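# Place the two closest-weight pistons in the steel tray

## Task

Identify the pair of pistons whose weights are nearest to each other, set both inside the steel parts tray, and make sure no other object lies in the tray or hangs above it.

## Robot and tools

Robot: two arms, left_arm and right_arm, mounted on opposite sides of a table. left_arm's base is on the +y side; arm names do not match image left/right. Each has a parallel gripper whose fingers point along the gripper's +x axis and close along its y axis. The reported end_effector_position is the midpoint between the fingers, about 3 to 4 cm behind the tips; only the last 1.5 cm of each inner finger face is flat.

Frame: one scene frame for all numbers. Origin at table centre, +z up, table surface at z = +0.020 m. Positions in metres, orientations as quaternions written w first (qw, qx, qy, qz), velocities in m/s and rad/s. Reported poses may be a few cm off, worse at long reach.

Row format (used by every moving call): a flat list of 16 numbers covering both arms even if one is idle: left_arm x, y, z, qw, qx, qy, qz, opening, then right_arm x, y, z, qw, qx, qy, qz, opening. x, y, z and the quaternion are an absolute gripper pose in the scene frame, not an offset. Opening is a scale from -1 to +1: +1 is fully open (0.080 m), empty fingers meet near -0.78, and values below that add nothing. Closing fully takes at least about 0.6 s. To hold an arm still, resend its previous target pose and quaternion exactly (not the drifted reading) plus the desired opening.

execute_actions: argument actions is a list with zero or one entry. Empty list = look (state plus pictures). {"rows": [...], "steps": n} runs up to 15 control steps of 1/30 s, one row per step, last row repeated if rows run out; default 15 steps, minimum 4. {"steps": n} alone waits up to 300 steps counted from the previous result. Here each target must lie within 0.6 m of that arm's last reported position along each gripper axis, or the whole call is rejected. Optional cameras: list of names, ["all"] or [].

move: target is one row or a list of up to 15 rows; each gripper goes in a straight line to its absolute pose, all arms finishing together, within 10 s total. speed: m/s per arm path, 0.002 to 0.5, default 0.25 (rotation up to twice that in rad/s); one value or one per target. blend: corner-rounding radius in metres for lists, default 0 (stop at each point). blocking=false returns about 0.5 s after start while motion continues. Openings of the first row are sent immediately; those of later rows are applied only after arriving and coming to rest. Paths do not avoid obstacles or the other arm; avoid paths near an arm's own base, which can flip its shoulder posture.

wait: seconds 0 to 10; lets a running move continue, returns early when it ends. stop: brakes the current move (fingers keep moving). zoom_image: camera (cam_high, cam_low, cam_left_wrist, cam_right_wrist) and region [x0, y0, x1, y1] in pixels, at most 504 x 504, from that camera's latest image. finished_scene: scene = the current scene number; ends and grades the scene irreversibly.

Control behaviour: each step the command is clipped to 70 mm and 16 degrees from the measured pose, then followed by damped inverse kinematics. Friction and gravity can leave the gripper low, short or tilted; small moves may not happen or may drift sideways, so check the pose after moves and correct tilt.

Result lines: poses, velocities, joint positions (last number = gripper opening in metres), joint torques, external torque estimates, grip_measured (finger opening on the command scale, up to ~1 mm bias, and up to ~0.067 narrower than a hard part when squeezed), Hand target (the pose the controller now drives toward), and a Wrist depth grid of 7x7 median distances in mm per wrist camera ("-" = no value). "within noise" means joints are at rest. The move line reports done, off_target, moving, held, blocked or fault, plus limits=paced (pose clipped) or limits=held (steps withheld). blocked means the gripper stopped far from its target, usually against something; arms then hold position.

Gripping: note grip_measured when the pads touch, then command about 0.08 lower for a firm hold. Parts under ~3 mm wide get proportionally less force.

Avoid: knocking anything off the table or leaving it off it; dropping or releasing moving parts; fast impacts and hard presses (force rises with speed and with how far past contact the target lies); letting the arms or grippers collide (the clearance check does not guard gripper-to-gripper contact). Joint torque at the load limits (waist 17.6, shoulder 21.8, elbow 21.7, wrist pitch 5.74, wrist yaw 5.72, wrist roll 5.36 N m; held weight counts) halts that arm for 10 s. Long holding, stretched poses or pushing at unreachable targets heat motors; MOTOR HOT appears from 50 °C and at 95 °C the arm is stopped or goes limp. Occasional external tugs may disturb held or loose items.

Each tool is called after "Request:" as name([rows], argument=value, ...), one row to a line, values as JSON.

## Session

Request:
execute_actions(actions=[], cameras=["all"])

Request:
zoom_image(camera="cam_high", region=[160, 90, 660, 430])

Request:
zoom_image(camera="cam_low", region=[200, 180, 700, 500])

Scene clock: 0.00 s of 12600.00 s.
left_arm: end_effector_position=(+0.0943, +0.2772, +0.1503) grip_measured=+1.000 end_effector_quat_wxyz=(+0.706, +0.448, +0.166, -0.524) | right_arm: end_effector_position=(-0.2367, -0.2797, +0.2227) grip_measured=+1.000 end_effector_quat_wxyz=(+0.495, -0.260, +0.135, +0.818)
Joint positions: left_arm=[0.453 0.644 0.415 -0.557 -0.102 0.598 0.08] | right_arm=[1.169 0.956 0.69 -0.456 0.564 0.397 0.08]
Joint velocities: within noise
Joint torques (N m): no reading
External joint torques (N m): no reading
Heat: left arm: hottest wrist roll 39 °C (+0.0 °C/min); right arm: hottest wrist yaw 37 °C (+0.0 °C/min).
Wrist depth (mm): cam_left_wrist=[- - 229 196 238 211 189 / - 340 214 182 217 203 182 / - 238 204 175 170 195 174 / - 222 193 178 174 181 170 / - 209 185 186 176 93 164 / - - 198 190 195 93 - / - - 221 207 187 79 -] | cam_right_wrist=[- - - - 534 536 541 / - - - 464 462 443 446 / - - - 393 395 404 385 / - - - 350 353 339 351 / - - 308 310 319 104 306 / - - 274 281 284 85 - / - - 251 256 259 81 -]
Hand target: left_arm +0.0944, +0.2771, +0.1506; +0.706, +0.447, +0.166, -0.523 | right_arm -0.2371, -0.2794, +0.2251; +0.495, -0.256, +0.136, +0.819

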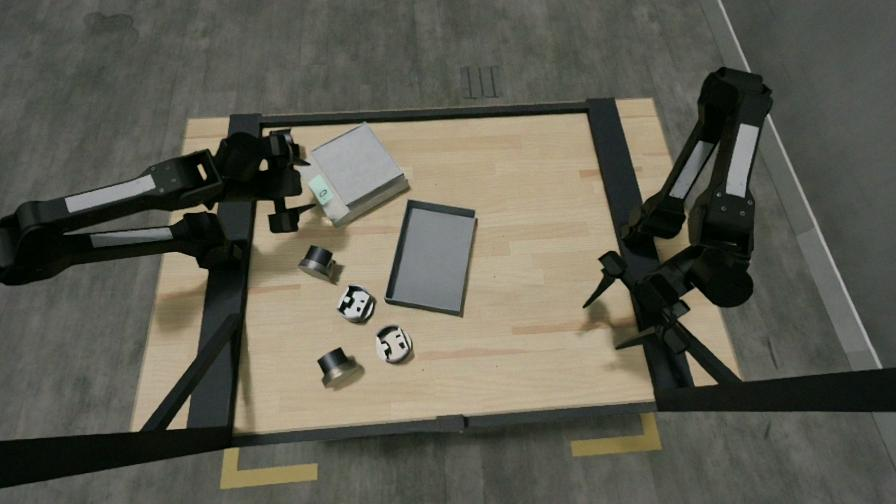

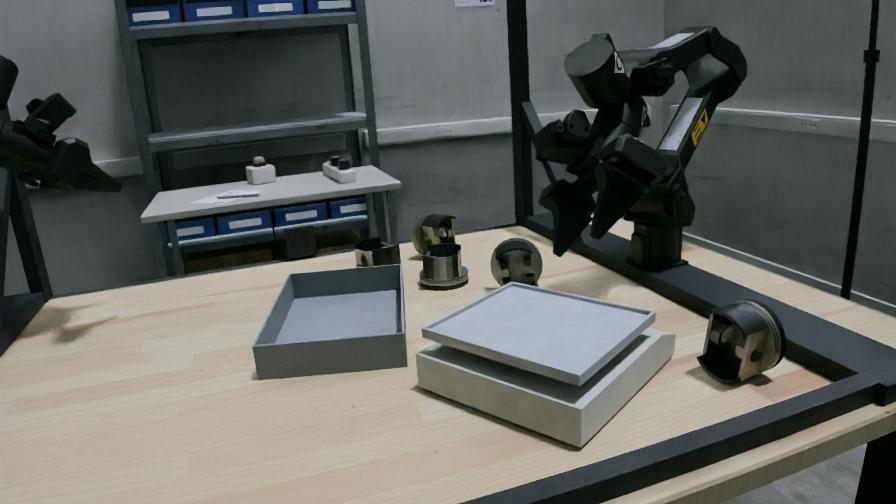

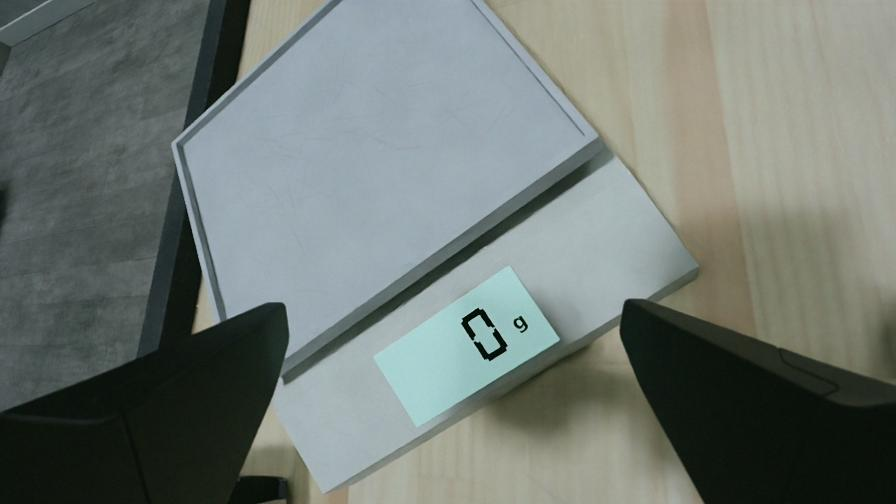

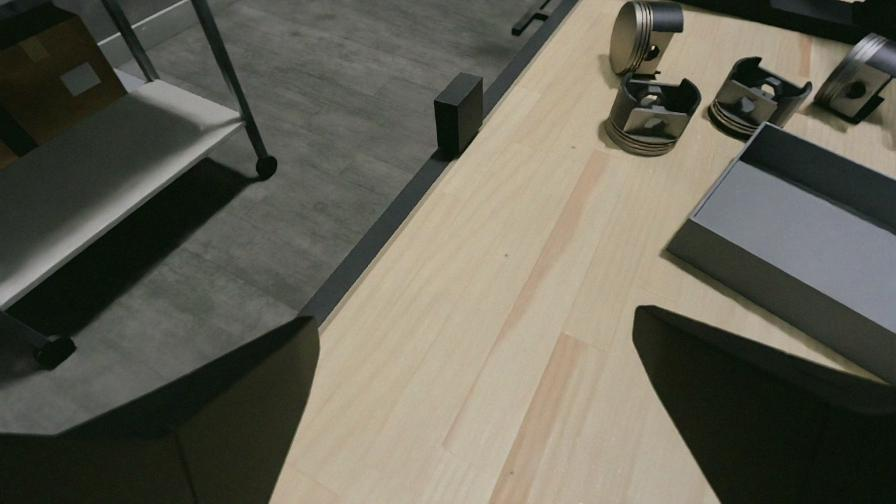

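Scaled by 1.008.

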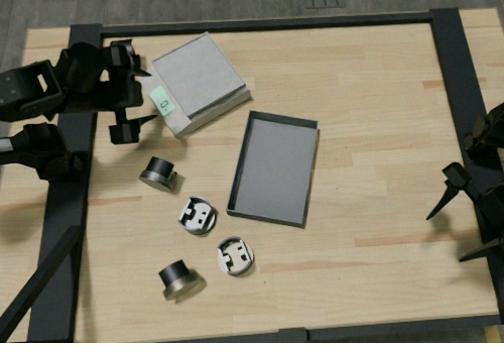

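Scaled by 1.008.

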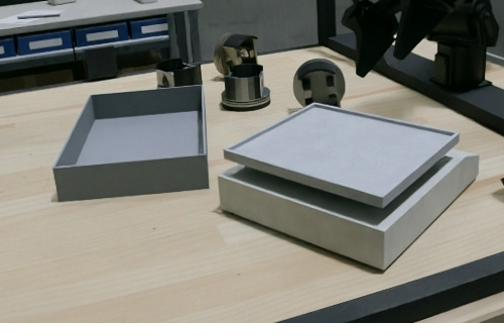

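Request:
move([
  [0.17, 0.24, 0.21, 0.5, 0.5, 0.5, -0.5, 1, -0.2371, -0.2794, 0.2251, 0.495, -0.256, 0.136, 0.819, 1],
], speed=[0.4])

Scene clock: 2.17 s of 12600.00 s.
left_arm: end_effector_position=(+0.1679, +0.2409, +0.2102) grip_measured=+1.000 end_effector_quat_wxyz=(+0.501, +0.500, +0.499, -0.500) | right_arm: end_effector_position=(-0.2367, -0.2797, +0.2227) grip_measured=+1.000 end_effector_quat_wxyz=(+0.495, -0.260, +0.135, +0.818)
Joint positions: left_arm=[0.685 1.628 1.476 -1.416 0 0.68 0.08] | right_arm=[1.169 0.956 0.69 -0.456 0.564 0.397 0.08]
Joint velocities: within noise
Joint torques (N m): left_arm=[0.27 -4.18 6.47 0.27 0.02 0.15] | right_arm=[0 -2.77 6.52 1.65 0.31 0.1]
External joint torques (N m): left_arm=[0.25 1.92 0.8 -0.07 0 0.15] | right_arm=[0.03 -0.5 0.1 0.33 0.08 0.09]
Heat: left arm: hottest wrist roll 39 °C (+0.0 °C/min); right arm: hottest wrist yaw 37 °C (+0.0 °C/min).
Wrist depth (mm): cam_left_wrist=[220 168 172 173 176 235 239 / 229 178 181 181 185 249 252 / 231 247 189 193 223 263 261 / 255 262 201 234 275 279 244 / - 272 274 287 288 289 303 / - - 262 307 312 93 - / - - 303 308 312 79 -] | cam_right_wrist=[- - - - 524 541 546 / - - - 461 465 437 450 / - - - 395 399 403 384 / - - - 348 351 339 355 / - - 308 310 319 104 307 / - - 275 282 282 84 - / - - 250 258 258 81 -]
Hand target: left_arm +0.1700, +0.2400, +0.2100; +0.500, +0.500, +0.500, -0.500 | right_arm -0.2371, -0.2794, +0.2250; +0.495, -0.256, +0.136, +0.819
Off the commanded pose: left_arm 0.002 m, 0 deg | right_arm 0.002 m, 0 deg.
Kept back: nothing.
move: done

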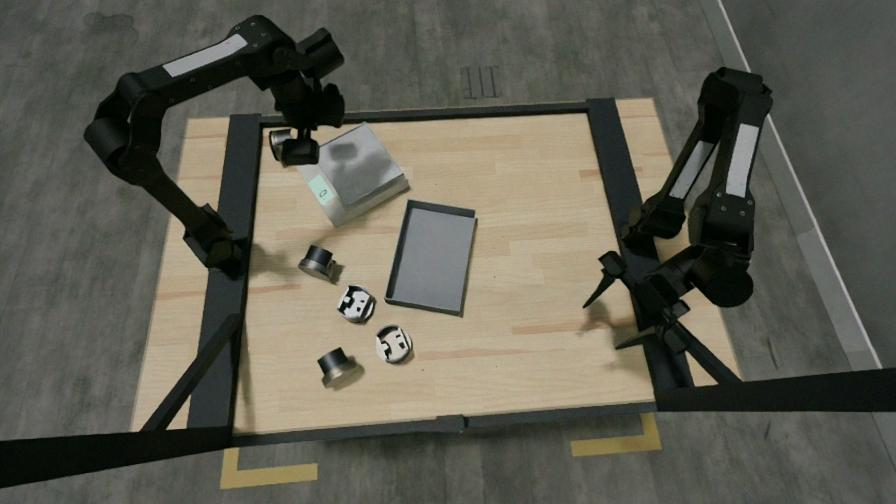

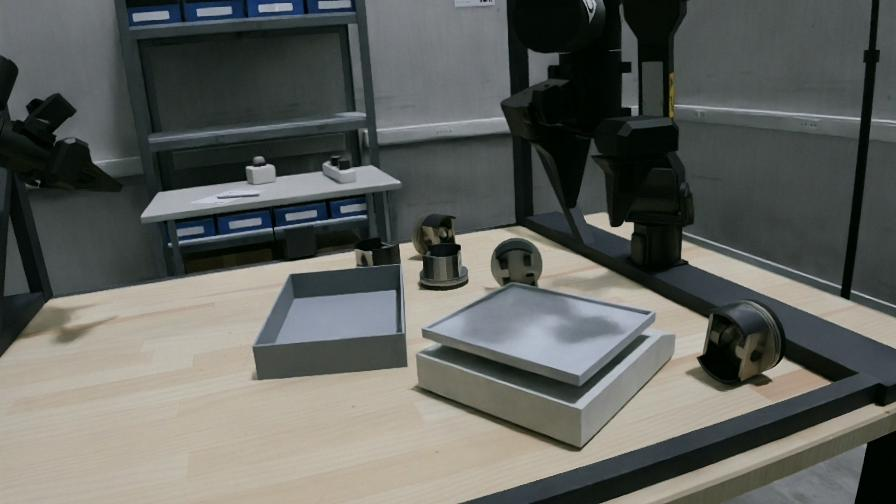

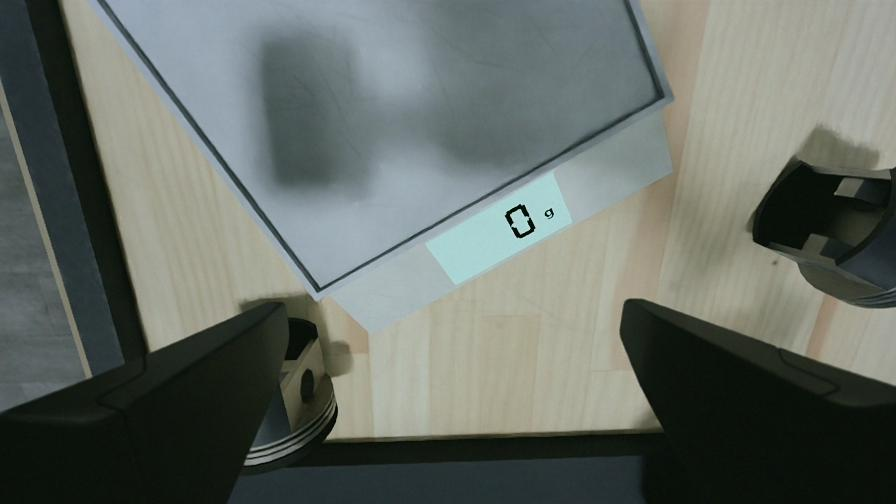

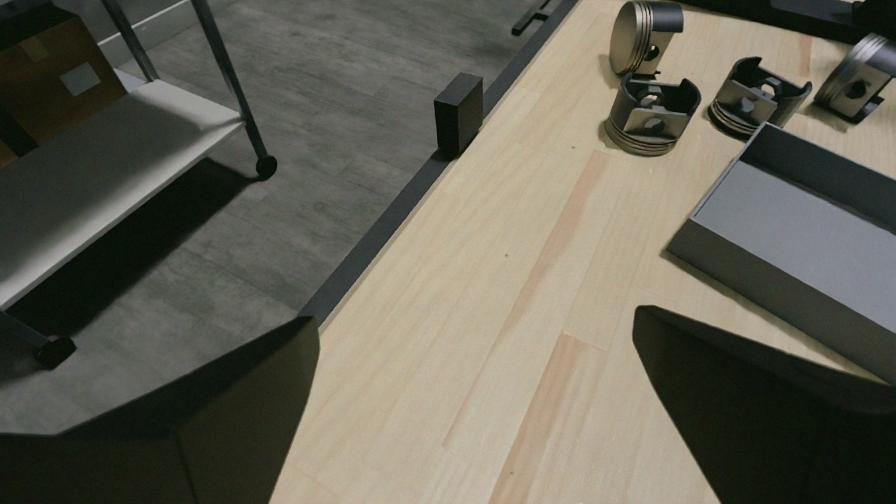

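Request:
move([
  [-0.16, 0.165, 0.21, 0.5, 0.5, 0.5, -0.5, 1, -0.2371, -0.2794, 0.2251, 0.495, -0.256, 0.136, 0.819, 1],
], speed=[0.4], cameras=["cam_left_wrist"])

Scene clock: 4.17 s of 12600.00 s.
left_arm: end_effector_position=(-0.1595, +0.1671, +0.2112) grip_measured=+1.000 end_effector_quat_wxyz=(+0.498, +0.499, +0.499, -0.503) | right_arm: end_effector_position=(-0.2367, -0.2797, +0.2227) grip_measured=+1.000 end_effector_quat_wxyz=(+0.495, -0.260, +0.135, +0.818)
Joint positions: left_arm=[-0.453 1.8 1.678 -1.445 0.003 -0.454 0.08] | right_arm=[1.169 0.956 0.69 -0.456 0.564 0.397 0.08]
Joint velocities: within noise
Joint torques (N m): left_arm=[-0.02 -5.19 6.44 0.27 -0.14 -0.15] | right_arm=[0.04 -2.79 6.48 1.65 0.29 0.06]
External joint torques (N m): left_arm=[-0.03 2.27 0.77 -0.05 -0.11 -0.14] | right_arm=[0.06 -0.6 0.12 0.34 0.07 0.05]
Heat: left arm: hottest wrist roll 39 °C (+0.0 °C/min); right arm: hottest wrist yaw 37 °C (+0.0 °C/min).
Wrist depth (mm): cam_left_wrist=[223 223 225 229 217 230 237 / 235 237 240 243 225 249 251 / 247 251 249 238 259 262 267 / 261 265 265 251 270 227 - / 278 274 283 290 289 207 - / - - 303 310 313 93 - / - - 325 333 339 79 -] | cam_right_wrist=[- - - - 534 534 544 / - - - 459 460 437 450 / - - - 395 397 400 384 / - - - 349 351 341 354 / - - 310 313 317 104 306 / - - 273 280 283 84 - / - - 252 258 258 81 -]
Hand target: left_arm -0.1599, +0.1650, +0.2100; +0.500, +0.500, +0.500, -0.500 | right_arm -0.2371, -0.2794, +0.2250; +0.495, -0.256, +0.136, +0.819
Off the commanded pose: left_arm 0.002 m, 0 deg | right_arm 0.002 m, 0 deg.
Kept back: nothing.
move: done
Images, in order (width x height): cam_left_wrist 896x504.

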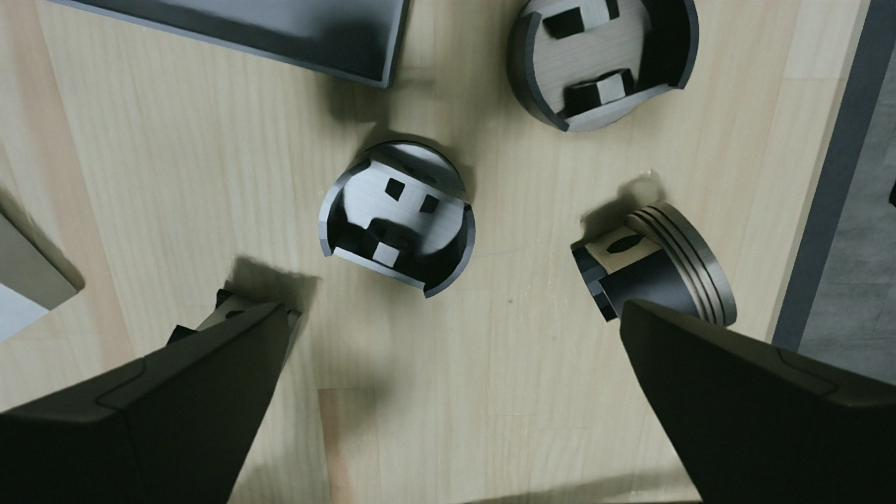

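Request:
move([
  [-0.135, 0.185, 0.15, 0.6904, 0.153, 0.6904, -0.153, 1, -0.2371, -0.2794, 0.2251, 0.495, -0.256, 0.136, 0.819, 1],
], speed=[0.5], cameras=["cam_left_wrist"])

Scene clock: 6.13 s of 12600.00 s.
left_arm: end_effector_position=(-0.1374, +0.1833, +0.1503) grip_measured=+1.000 end_effector_quat_wxyz=(+0.689, +0.156, +0.691, -0.156) | right_arm: end_effector_position=(-0.2367, -0.2797, +0.2227) grip_measured=+1.000 end_effector_quat_wxyz=(+0.495, -0.260, +0.135, +0.818)
Joint positions: left_arm=[-0.412 1.713 1.332 -1.189 0.003 -1.543 0.08] | right_arm=[1.169 0.956 0.69 -0.456 0.564 0.397 0.08]
Joint velocities: within noise
Joint torques (N m): left_arm=[0.27 -6.72 4.21 0.42 -0.16 -0.13] | right_arm=[0.12 -2.81 6.47 1.65 0.34 0.07]
External joint torques (N m): left_arm=[0.23 -0.01 -1.42 0.12 -0.1 -0.13] | right_arm=[0.1 -0.59 0.07 0.33 0.12 0.07]
Heat: left arm: hottest wrist roll 39 °C (+0.0 °C/min); right arm: hottest wrist yaw 37 °C (+0.0 °C/min).
Wrist depth (mm): cam_left_wrist=[- 165 174 175 174 175 176 / 117 139 183 183 183 181 182 / 192 192 191 176 194 197 199 / 203 203 204 184 207 204 211 / 214 210 215 191 218 161 222 / - - 232 233 236 93 - / - - 248 243 217 79 -] | cam_right_wrist=[- - - - 531 543 526 / - - - 457 464 440 446 / - - - 398 400 402 385 / - - - 348 355 337 356 / - - 310 311 321 104 306 / - - 276 280 284 84 - / - - 250 258 259 81 -]
Hand target: left_arm -0.1350, +0.1850, +0.1500; +0.690, +0.153, +0.690, -0.153 | right_arm -0.2371, -0.2794, +0.2250; +0.495, -0.256, +0.136, +0.819
Off the commanded pose: left_arm 0.003 m, 1 deg | right_arm 0.002 m, 0 deg.
Kept back: nothing.
move: done
Images, in order (width x height): cam_left_wrist 896x504.

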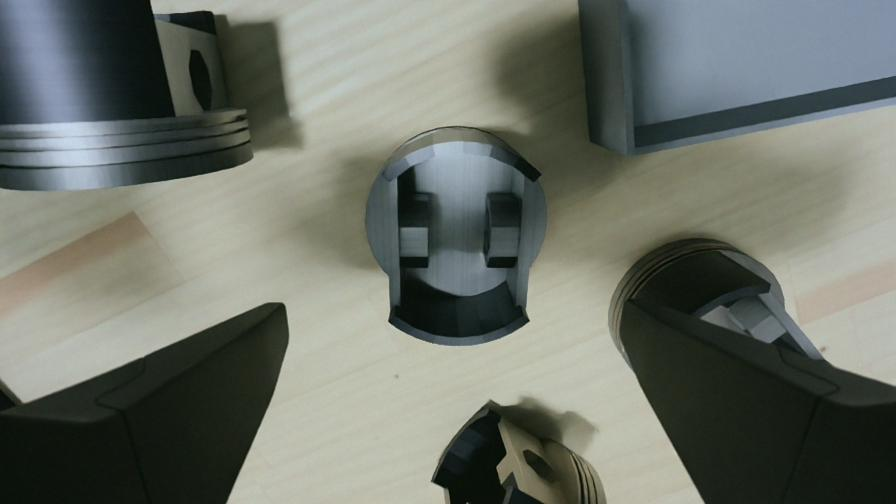

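Request:
move([
  [-0.136, 0.183, 0.12, 0.6904, 0.153, 0.6904, -0.153, 1, -0.2371, -0.2794, 0.2251, 0.495, -0.256, 0.136, 0.819, 1],
  [-0.1365, 0.184, 0.084, 0.6904, 0.153, 0.6904, -0.153, 1, -0.2371, -0.2794, 0.2251, 0.495, -0.256, 0.136, 0.819, 1],
], speed=[0.2,0.1], blend=[0.01,0], cameras=["cam_left_wrist"])

Scene clock: 7.27 s of 12600.00 s.
left_arm: end_effector_position=(-0.1382, +0.1815, +0.0887) grip_measured=+1.000 end_effector_quat_wxyz=(+0.688, +0.149, +0.692, -0.160) | right_arm: end_effector_position=(-0.2367, -0.2797, +0.2227) grip_measured=+1.000 end_effector_quat_wxyz=(+0.495, -0.260, +0.135, +0.818)
Joint positions: left_arm=[-0.412 1.769 1.144 -0.93 0.003 -1.547 0.08] | right_arm=[1.169 0.956 0.69 -0.456 0.564 0.397 0.08]
Joint velocities: within noise
Joint torques (N m): left_arm=[-0.01 -4.9 3.97 0.44 -0.16 -0.13] | right_arm=[0.18 -2.78 6.47 1.65 0.31 0.06]
External joint torques (N m): left_arm=[-0.03 2.04 -1.38 0.13 -0.1 -0.13] | right_arm=[0.19 -0.52 0.04 0.32 0.09 0.06]
Heat: left arm: hottest wrist roll 39 °C (+0.0 °C/min); right arm: hottest wrist yaw 37 °C (+0.0 °C/min).
Wrist depth (mm): cam_left_wrist=[115 117 118 119 120 114 120 / - 123 123 125 126 108 126 / - 130 130 92 133 121 138 / 135 137 136 120 121 143 146 / 144 142 106 128 106 139 144 / - - 154 130 159 93 - / - - 168 114 174 79 -] | cam_right_wrist=[- - - - 526 510 332 / - - - 462 459 425 449 / - - - 399 398 405 384 / - - - 347 351 339 356 / - - 311 312 320 104 305 / - - 275 283 282 84 - / - - 251 256 258 81 -]
Hand target: left_arm -0.1364, +0.1841, +0.0840; +0.690, +0.153, +0.690, -0.153 | right_arm -0.2371, -0.2794, +0.2250; +0.495, -0.256, +0.136, +0.819
Off the commanded pose: left_arm 0.006 m, 1 deg | right_arm 0.002 m, 0 deg.
Kept back: nothing.
move: done
Images, in order (width x height): cam_left_wrist 896x504.

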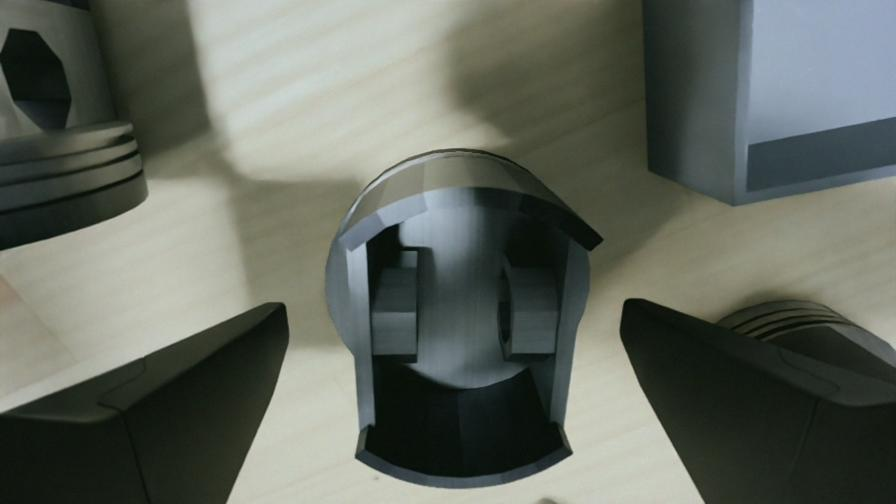

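Request:
move([
  [-0.1365, 0.184, 0.084, 0.6904, 0.153, 0.6904, -0.153, 0.22, -0.2371, -0.2794, 0.2251, 0.495, -0.256, 0.136, 0.819, 1],
  [-0.1365, 0.184, 0.19, 0.6904, 0.153, 0.6904, -0.153, 0.22, -0.2371, -0.2794, 0.2251, 0.495, -0.256, 0.136, 0.819, 1],
  [0.184, 0.123, 0.19, 0.6154, 0.3482, 0.6154, -0.3482, 0.22, -0.2371, -0.2794, 0.2251, 0.495, -0.256, 0.136, 0.819, 1],
  [0.184, 0.122, 0.162, 0.6154, 0.3482, 0.6154, -0.3482, 0.22, -0.2371, -0.2794, 0.2251, 0.495, -0.256, 0.136, 0.819, 1],
], speed=[0.1,0.2,0.4,0.12], blend=[0,0.03,0.01,0], cameras=["cam_left_wrist","cam_low"])

Scene clock: 10.30 s of 12600.00 s.
left_arm: end_effector_position=(+0.1855, +0.1220, +0.1650) grip_measured=+0.292 end_effector_quat_wxyz=(+0.619, +0.345, +0.614, -0.347) | right_arm: end_effector_position=(-0.2367, -0.2797, +0.2227) grip_measured=+1.000 end_effector_quat_wxyz=(+0.495, -0.260, +0.135, +0.818)
Joint positions: left_arm=[0.529 2.048 1.833 -1.347 -0.002 -0.024 0.048] | right_arm=[1.169 0.956 0.69 -0.456 0.564 0.397 0.08]
Joint velocities: within noise
Joint torques (N m): left_arm=[-0.29 -7.69 4.81 0.47 0.09 0.15] | right_arm=[-0.02 -2.72 6.48 1.66 0.29 0.08]
External joint torques (N m): left_arm=[-0.3 1.63 -0.94 0.1 0.1 0.15] | right_arm=[0 -0.47 0.03 0.31 0.07 0.08]
Heat: left arm: hottest wrist roll 39 °C (+0.0 °C/min); right arm: hottest wrist yaw 37 °C (+0.0 °C/min).
Wrist depth (mm): cam_left_wrist=[180 182 183 185 187 190 189 / 188 186 189 192 194 199 188 / 139 140 141 89 145 206 211 / 206 149 146 120 116 222 225 / 222 156 104 127 106 237 239 / - - 107 129 110 - 253 / - - 185 114 114 - -] | cam_right_wrist=[- - - - 534 536 544 / - - - 457 460 453 459 / - - - 394 399 403 383 / - - - 351 352 339 353 / - - 310 312 320 104 305 / - - 273 281 282 84 - / - - 252 256 258 81 -]
Hand target: left_arm +0.1839, +0.1220, +0.1619; +0.615, +0.348, +0.616, -0.348 | right_arm -0.2371, -0.2794, +0.2250; +0.495, -0.256, +0.136, +0.819
Off the commanded pose: left_arm 0.003 m, 1 deg | right_arm 0.002 m, 0 deg.
Kept back: nothing.
move: done
Images, in order (width x height): cam_low 896x504, cam_left_wrist 896x504.

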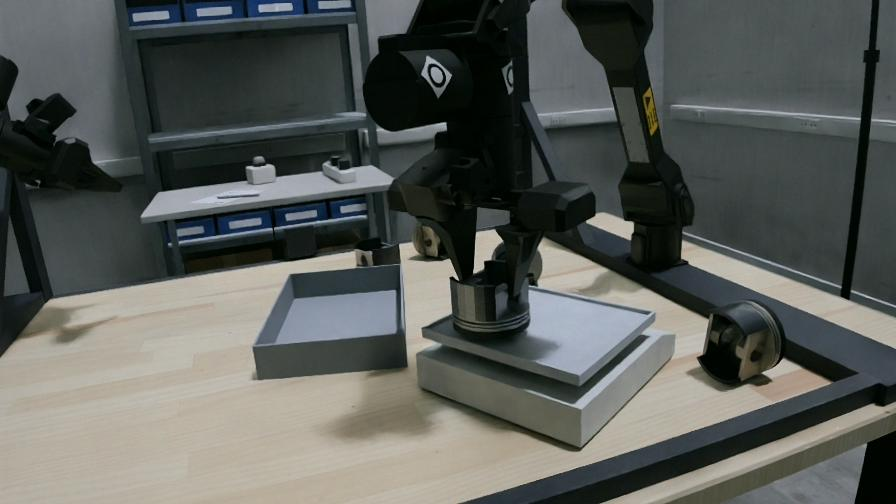

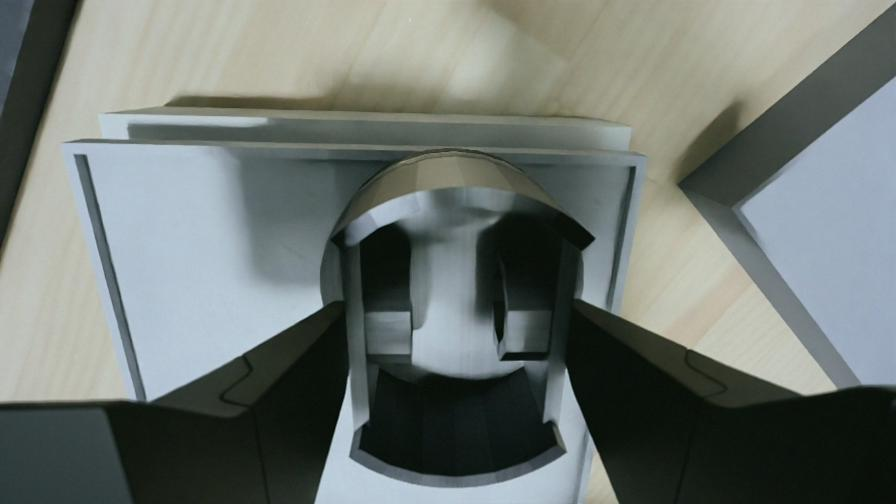

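Request:
move([
  [0.1635, 0.130, 0.160, 0.6154, 0.3482, 0.6154, -0.3482, 0.22, -0.2371, -0.2794, 0.2251, 0.495, -0.256, 0.136, 0.819, 1],
], speed=[0.1], cameras=["cam_left_wrist","cam_low"])

Request:
zoom_image(camera="cam_low", region=[380, 200, 700, 460])

Scene clock: 11.60 s of 12600.00 s.
left_arm: end_effector_position=(+0.1650, +0.1291, +0.1556) grip_measured=+0.292 end_effector_quat_wxyz=(+0.612, +0.352, +0.618, -0.346) end_effector_velocity=(-0.005, +0.005, +0.004) end_effector_angular_velocity=(+0.007, +0.012, +0.005) | right_arm: end_effector_position=(-0.2367, -0.2797, +0.2227) grip_measured=+1.000 end_effector_quat_wxyz=(+0.495, -0.260, +0.135, +0.818)
Joint positions: left_arm=[0.492 1.999 1.723 -1.307 -0.001 -0.052 0.048] | right_arm=[1.169 0.956 0.69 -0.456 0.564 0.397 0.08]
Joint velocities: left_arm=[-0.002 -0.017 -0.007 -0.022 0.007 -0.007 0] | right_arm=[within noise]
Joint torques (N m): left_arm=[-0.25 -9.83 4.7 0.44 0.07 -0.12] | right_arm=[-0.11 -2.6 6.48 1.67 0.34 0.09]
External joint torques (N m): left_arm=[-0.29 -0.81 -1.11 0.08 0.07 -0.12] | right_arm=[-0.12 -0.39 0.12 0.36 0.12 0.09]
Heat: left arm: hottest wrist roll 39 °C (+0.0 °C/min); right arm: hottest wrist yaw 37 °C (+0.0 °C/min).
Wrist depth (mm): cam_left_wrist=[169 171 172 174 177 180 172 / 124 125 126 127 130 185 189 / 129 129 130 89 135 196 202 / 137 139 136 120 122 214 212 / 147 148 104 128 106 228 228 / - - 107 130 112 - 243 / - - 176 113 175 - -] | cam_right_wrist=[- - - - 533 539 546 / - - - 459 461 454 461 / - - - 396 398 401 381 / - - - 348 352 338 356 / - - 309 312 319 104 307 / - - 274 281 282 85 - / - - 253 257 260 81 -]
Hand target: left_arm +0.1635, +0.1300, +0.1600; +0.615, +0.348, +0.615, -0.348 | right_arm -0.2371, -0.2794, +0.2250; +0.495, -0.256, +0.136, +0.819
Off the commanded pose: left_arm 0.005 m, 1 deg | right_arm 0.002 m, 0 deg.
Kept back: nothing.
move: done
Images, in order (width x height): cam_low 896x504, cam_left_wrist 896x504.

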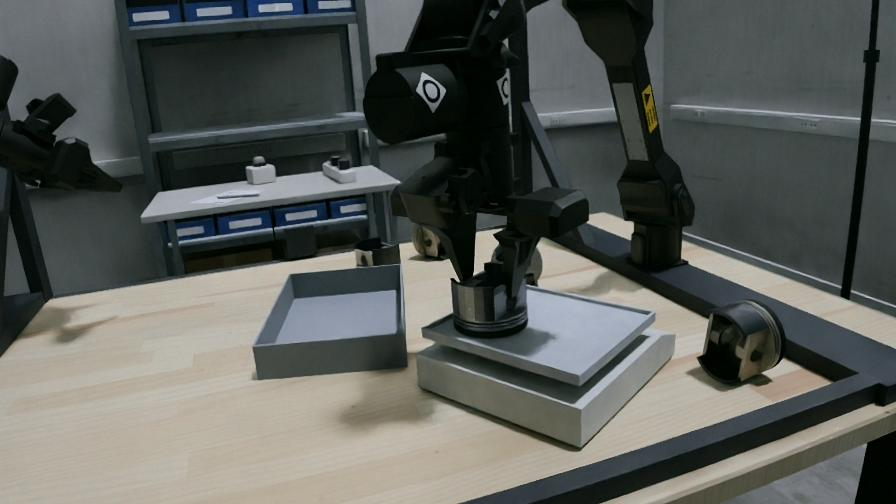

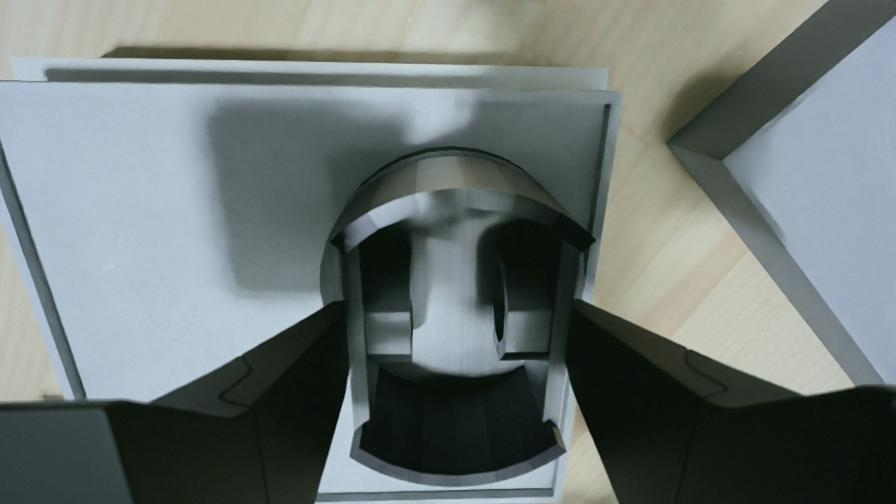

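Scaled by 1.575.

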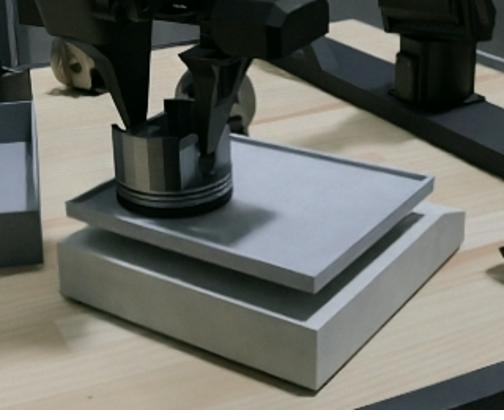

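Request:
move([
  [0.1635, 0.130, 0.144, 0.6154, 0.3482, 0.6154, -0.3482, 0.22, -0.2371, -0.2794, 0.2251, 0.495, -0.256, 0.136, 0.819, 1],
  [0.1635, 0.130, 0.145, 0.6154, 0.3482, 0.6154, -0.3482, 0.5, -0.2371, -0.2794, 0.2251, 0.495, -0.256, 0.136, 0.819, 1],
  [0.1635, 0.130, 0.20, 0.6154, 0.3482, 0.6154, -0.3482, 0.5, -0.2371, -0.2794, 0.2251, 0.495, -0.256, 0.136, 0.819, 1],
], speed=[0.06,0.1,0.15])

Request:
zoom_image(camera="cam_high", region=[280, 120, 400, 240])

Scene clock: 14.03 s of 12600.00 s.
left_arm: end_effector_position=(+0.1634, +0.1322, +0.2018) grip_measured=+0.497 end_effector_quat_wxyz=(+0.617, +0.348, +0.613, -0.349) | right_arm: end_effector_position=(-0.2367, -0.2797, +0.2227) grip_measured=+1.000 end_effector_quat_wxyz=(+0.495, -0.260, +0.135, +0.818)
Joint positions: left_arm=[0.492 1.979 1.879 -1.466 -0.001 -0.052 0.057] | right_arm=[1.169 0.956 0.69 -0.456 0.564 0.397 0.08]
Joint velocities: within noise
Joint torques (N m): left_arm=[-0.23 -6.39 6.46 0.3 0.06 -0.12] | right_arm=[0.1 -2.74 6.41 1.65 0.3 0.04]
External joint torques (N m): left_arm=[-0.34 2.41 0.73 -0.08 0.08 -0.12] | right_arm=[0.1 -0.54 0.08 0.34 0.08 0.03]
Heat: left arm: hottest wrist roll 39 °C (+0.0 °C/min); right arm: hottest wrist yaw 37 °C (+0.0 °C/min).
Wrist depth (mm): cam_left_wrist=[211 213 215 219 223 221 225 / 212 169 170 172 230 233 238 / 236 179 178 163 245 247 252 / 250 187 188 171 261 263 268 / 267 198 198 162 203 280 283 / - - 214 219 99 74 298 / - - 312 317 317 - -] | cam_right_wrist=[- - - - 536 540 545 / - - - 460 459 455 458 / - - - 397 402 403 385 / - - - 350 353 338 356 / - - 309 313 320 104 305 / - - 275 283 284 84 - / - - 252 256 258 81 -]
Hand target: left_arm +0.1634, +0.1301, +0.2000; +0.615, +0.348, +0.615, -0.348 | right_arm -0.2371, -0.2794, +0.2250; +0.495, -0.256, +0.136, +0.819
Off the commanded pose: left_arm 0.003 m, 0 deg | right_arm 0.002 m, 0 deg.
Kept back: nothing.
move: done

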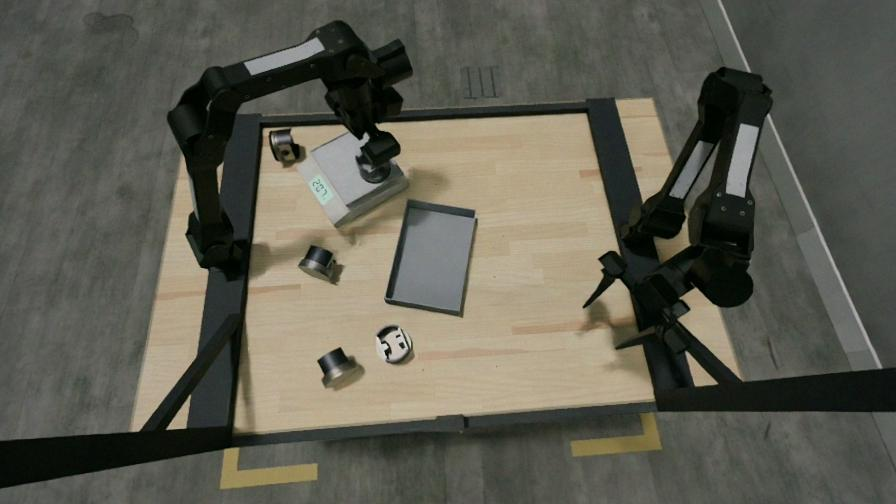

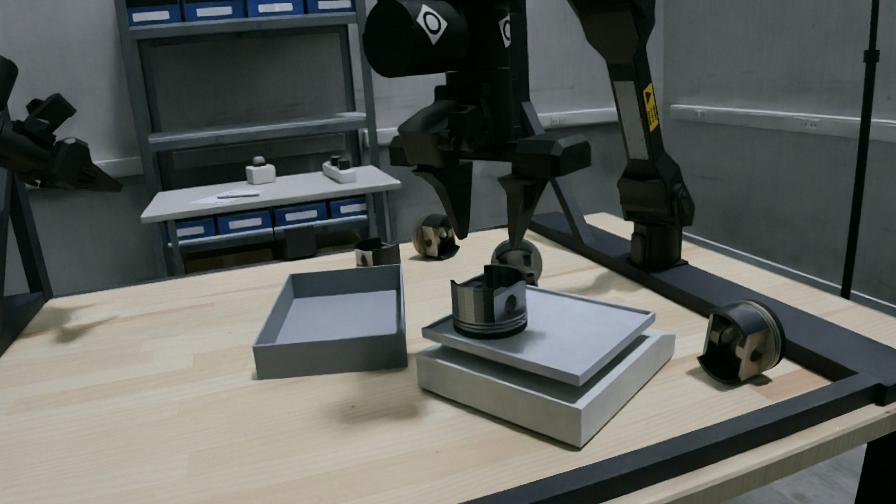

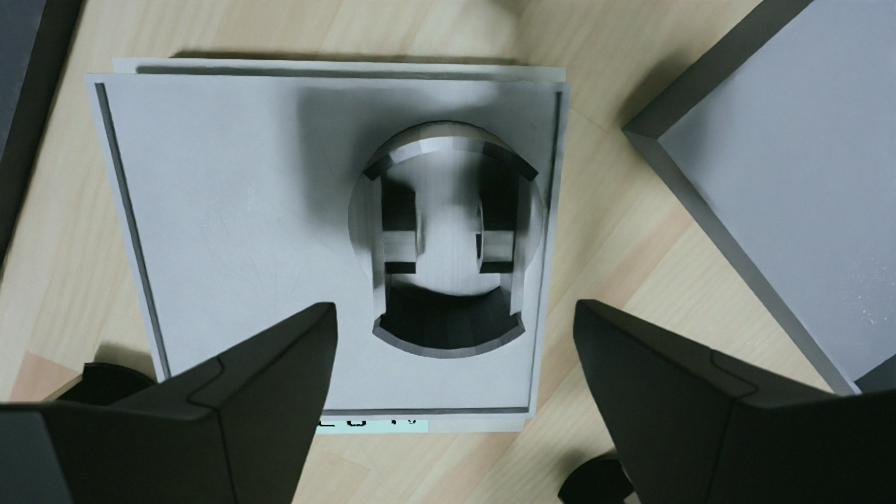

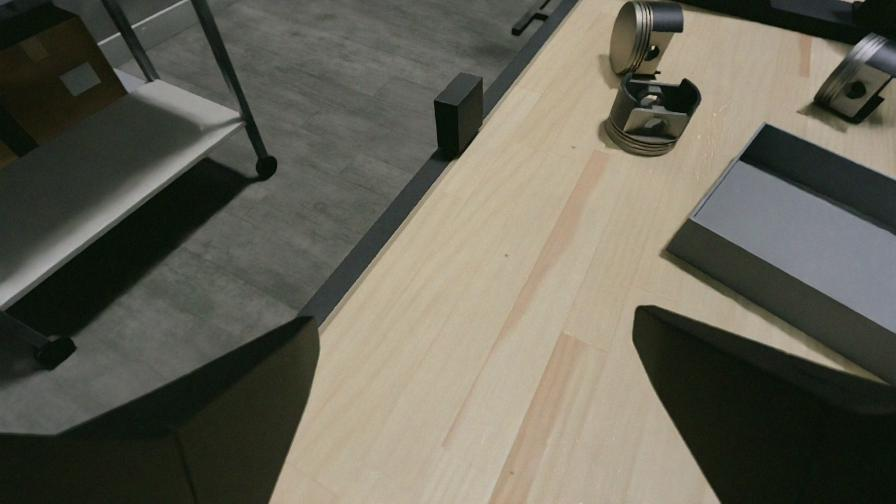

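Scaled by 4.200.

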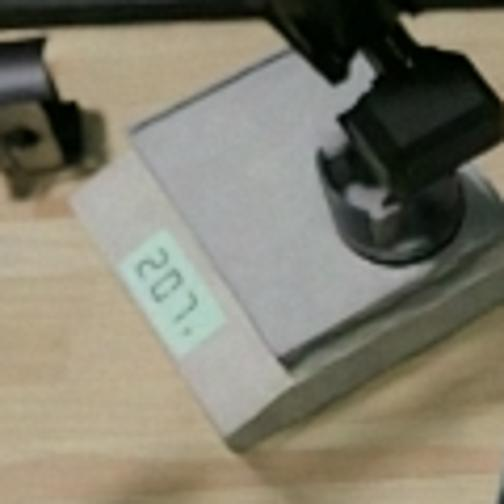

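Request:
move([
  [-0.215, 0.113, 0.155, 0.6964, -0.1228, 0.6964, 0.1228, 1, -0.2371, -0.2794, 0.2251, 0.495, -0.256, 0.136, 0.819, 1],
], speed=[0.5], cameras=["cam_left_wrist","cam_high"])

Request:
zoom_image(camera="cam_high", region=[280, 120, 440, 240])

Scene clock: 16.27 s of 12600.00 s.
left_arm: end_effector_position=(-0.2153, +0.1151, +0.1580) grip_measured=+1.000 end_effector_quat_wxyz=(-0.694, +0.122, -0.699, -0.119) | right_arm: end_effector_position=(-0.2367, -0.2797, +0.2227) grip_measured=+1.000 end_effector_quat_wxyz=(+0.495, -0.260, +0.135, +0.818)
Joint positions: left_arm=[-0.52 2.085 1.86 -1.338 0.003 -2.438 0.08] | right_arm=[1.169 0.956 0.69 -0.456 0.564 0.397 0.08]
Joint velocities: within noise
Joint torques (N m): left_arm=[0.14 -6.86 6.33 0.18 -0.13 -0.13] | right_arm=[0 -2.85 6.51 1.63 0.3 0.1]
External joint torques (N m): left_arm=[0.15 2.6 0.69 -0.08 -0.1 -0.13] | right_arm=[0 -0.64 0.15 0.32 0.08 0.09]
Heat: left arm: hottest shoulder 39 °C (+11.1 °C/min); right arm: hottest wrist yaw 37 °C (+0.0 °C/min).
Wrist depth (mm): cam_left_wrist=[177 178 179 180 176 180 181 / 186 187 188 189 190 187 191 / 196 196 199 195 201 200 197 / 136 166 209 189 210 214 198 / 139 144 219 197 222 221 228 / - - 235 238 240 93 - / - - 252 254 256 79 -] | cam_right_wrist=[- - - - 531 479 544 / - - - 461 461 456 459 / - - - 394 402 404 386 / - - - 348 354 341 354 / - - 308 312 319 104 306 / - - 273 281 284 84 - / - - 252 257 259 81 -]
Hand target: left_arm -0.2150, +0.1130, +0.1549; +0.696, -0.123, +0.696, +0.123 | right_arm -0.2371, -0.2794, +0.2250; +0.495, -0.256, +0.136, +0.819
Off the commanded pose: left_arm 0.004 m, 1 deg | right_arm 0.002 m, 0 deg.
Kept back: nothing.
move: done
Images, in order (width x height): cam_high 896x504, cam_left_wrist 896x504.

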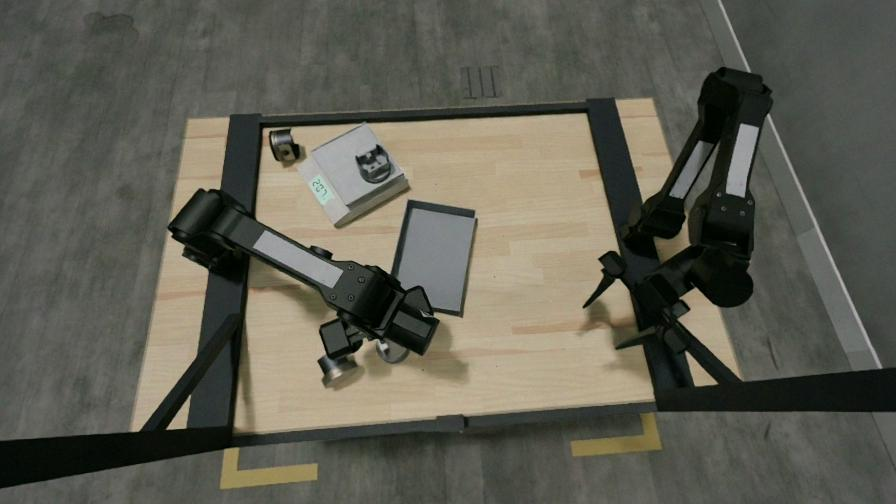

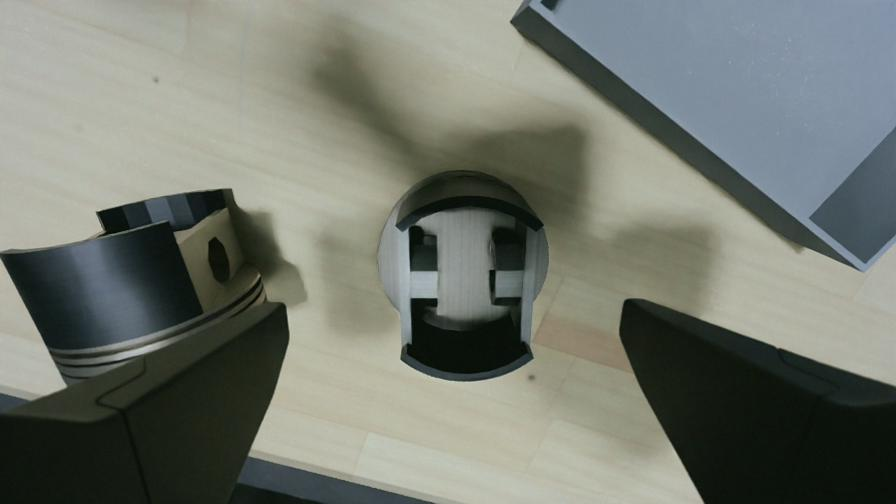

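Scaled by 3.150.

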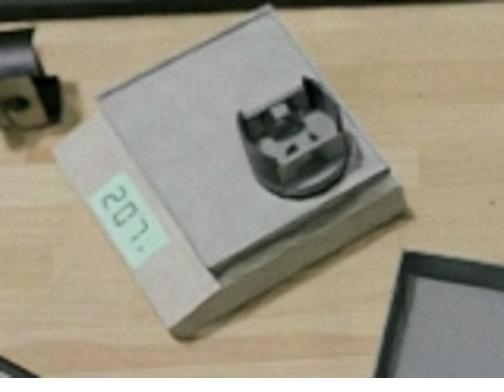

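Request:
move([
  [-0.230, 0.105, 0.13, 0.6964, -0.1228, 0.6964, 0.1228, 1, -0.2371, -0.2794, 0.2251, 0.495, -0.256, 0.136, 0.819, 1],
  [-0.229, 0.1065, 0.083, 0.6964, -0.1228, 0.6964, 0.1228, 1, -0.2371, -0.2794, 0.2251, 0.495, -0.256, 0.136, 0.819, 1],
], speed=[0.2,0.1], blend=[0.01,0], cameras=["cam_left_wrist"])

Scene clock: 27.97 s of 12600.00 s.
left_arm: end_effector_position=(-0.2300, +0.1039, +0.0895) grip_measured=+1.000 end_effector_quat_wxyz=(-0.692, +0.126, -0.701, -0.118) | right_arm: end_effector_position=(-0.2367, -0.2797, +0.2227) grip_measured=+1.000 end_effector_quat_wxyz=(+0.495, -0.260, +0.135, +0.818)
Joint positions: left_arm=[-0.537 2.175 1.727 -1.104 0.002 -2.46 0.08] | right_arm=[1.169 0.956 0.69 -0.456 0.564 0.397 0.08]
Joint velocities: within noise
Joint torques (N m): left_arm=[-0.22 -7.69 4.2 0.38 -0.1 -0.13] | right_arm=[0.03 -2.84 6.36 1.65 0.29 0.05]
External joint torques (N m): left_arm=[-0.16 2.23 -1.33 0.11 -0.08 -0.13] | right_arm=[0.01 -0.59 0 0.34 0.08 0.04]
Heat: left arm: hottest shoulder 40 °C (+8.6 °C/min); right arm: hottest elbow 37 °C (+6.4 °C/min).
Wrist depth (mm): cam_left_wrist=[114 115 116 117 118 117 115 / 120 121 121 122 124 125 108 / 126 128 128 115 130 132 133 / 131 134 134 118 135 140 141 / 113 139 140 125 103 144 150 / - - 149 129 152 93 - / - - 163 110 166 79 -] | cam_right_wrist=[- - - - 535 322 524 / - - - 457 460 417 458 / - - - 394 402 401 383 / - - - 349 351 340 351 / - - 309 312 320 104 306 / - - 274 280 284 84 - / - - 251 256 257 81 -]
Hand target: left_arm -0.2290, +0.1065, +0.0831; +0.696, -0.123, +0.696, +0.123 | right_arm -0.2371, -0.2794, +0.2250; +0.495, -0.256, +0.136, +0.819
Off the commanded pose: left_arm 0.007 m, 1 deg | right_arm 0.002 m, 0 deg.
Kept back: nothing.
move: done
Images, in order (width x height): cam_left_wrist 896x504.

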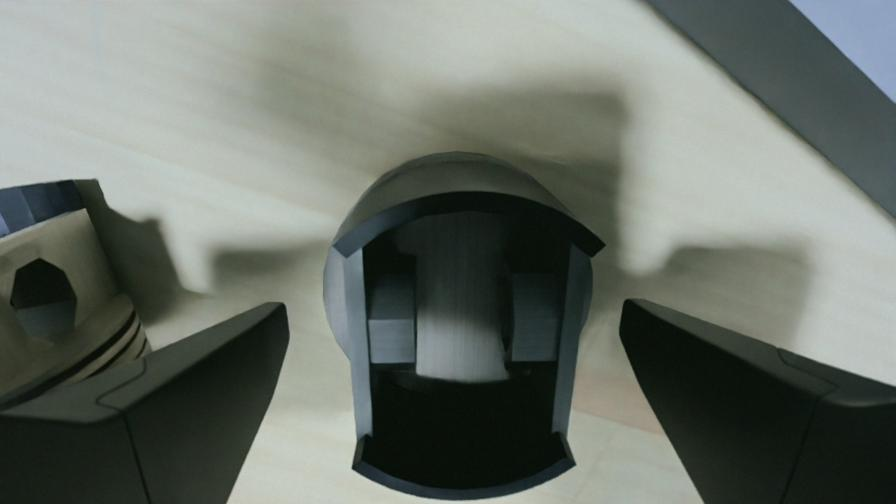

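Request:
move([
  [-0.229, 0.1065, 0.083, 0.6964, -0.1228, 0.6964, 0.1228, 0.22, -0.2371, -0.2794, 0.2251, 0.495, -0.256, 0.136, 0.819, 1],
  [-0.229, 0.1065, 0.19, 0.6964, -0.1228, 0.6964, 0.1228, 0.22, -0.2371, -0.2794, 0.2251, 0.495, -0.256, 0.136, 0.819, 1],
  [0.10, 0.16, 0.22, 0.6436, 0.2927, 0.6436, -0.2927, 0.22, -0.2371, -0.2794, 0.2251, 0.495, -0.256, 0.136, 0.819, 1],
  [0.230, 0.170, 0.22, 0.6154, 0.3482, 0.6154, -0.3482, 0.22, -0.2371, -0.2794, 0.2251, 0.495, -0.256, 0.136, 0.819, 1],
  [0.230, 0.170, 0.165, 0.6154, 0.3482, 0.6154, -0.3482, 0.22, -0.2371, -0.2794, 0.2251, 0.495, -0.256, 0.136, 0.819, 1],
], speed=[0.1,0.2,0.5,0.35,0.12], blend=[0,0.03,0.05,0.01,0], cameras=["cam_left_wrist","cam_low"])

Request:
zoom_image(camera="cam_low", region=[380, 180, 700, 440])

Scene clock: 32.07 s of 12600.00 s.
left_arm: end_effector_position=(+0.2318, +0.1700, +0.1661) grip_measured=+0.294 end_effector_quat_wxyz=(+0.618, +0.347, +0.615, -0.346) | right_arm: end_effector_position=(-0.2367, -0.2797, +0.2227) grip_measured=+1.000 end_effector_quat_wxyz=(+0.495, -0.260, +0.135, +0.818)
Joint positions: left_arm=[0.697 1.998 1.764 -1.333 -0.003 0.145 0.048] | right_arm=[1.169 0.956 0.69 -0.456 0.564 0.397 0.08]
Joint velocities: within noise
Joint torques (N m): left_arm=[-0.3 -8.13 4.78 0.47 0.11 0.14] | right_arm=[0.04 -2.64 6.36 1.63 0.27 0.09]
External joint torques (N m): left_arm=[-0.36 0.9 -1.03 0.09 0.11 0.15] | right_arm=[0.03 -0.46 0.02 0.32 0.06 0.09]
Heat: left arm: hottest shoulder 41 °C (+9.4 °C/min); right arm: hottest elbow 37 °C (+5.6 °C/min).
Wrist depth (mm): cam_left_wrist=[185 179 183 186 188 191 193 / 175 191 137 138 141 143 160 / 183 203 142 102 144 116 121 / 195 215 121 118 135 125 127 / 212 227 - 127 102 136 140 / 230 - 105 129 108 - 256 / - - 107 109 109 - -] | cam_right_wrist=[- - - - 532 544 550 / - - - 455 464 472 460 / - - - 395 401 399 383 / - - - 350 353 338 356 / - - 309 313 319 104 305 / - - 276 281 282 85 - / - - 252 256 259 81 -]
Hand target: left_arm +0.2300, +0.1700, +0.1650; +0.615, +0.348, +0.615, -0.348 | right_arm -0.2371, -0.2794, +0.2250; +0.495, -0.256, +0.136, +0.819
Off the commanded pose: left_arm 0.002 m, 0 deg | right_arm 0.002 m, 0 deg.
Kept back: nothing.
move: done
Images, in order (width x height): cam_low 896x504, cam_left_wrist 896x504.

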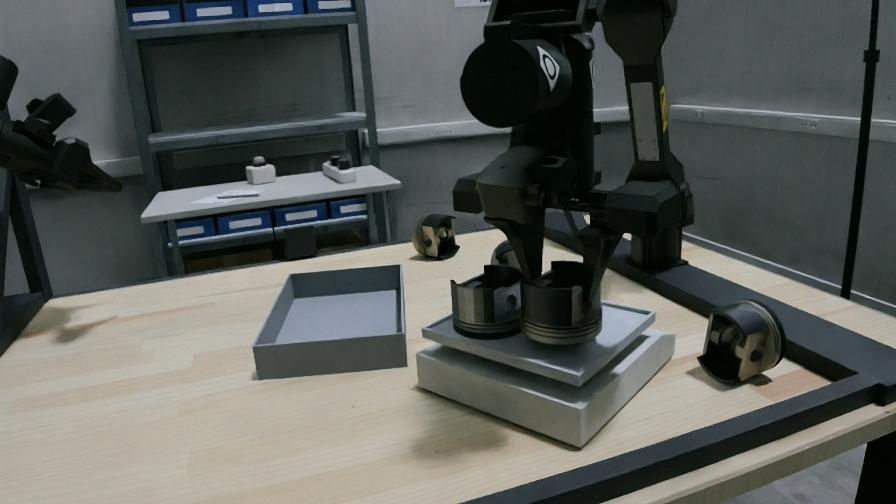

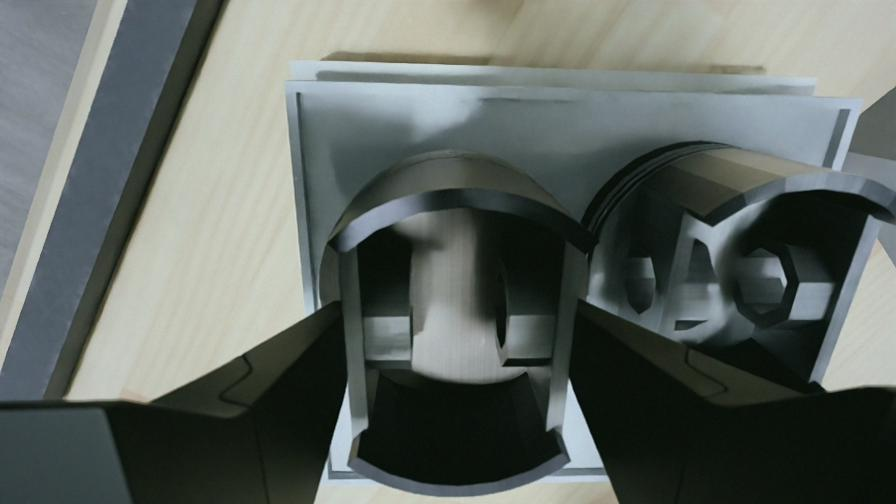

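Scaled by 1.575.

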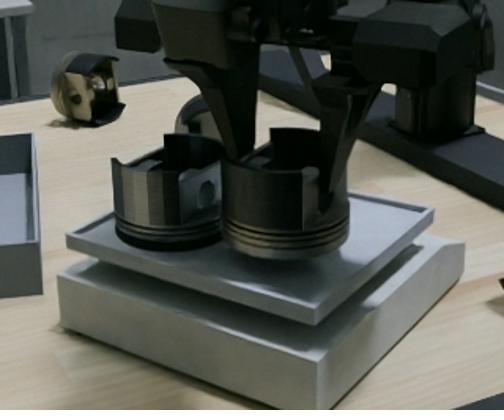

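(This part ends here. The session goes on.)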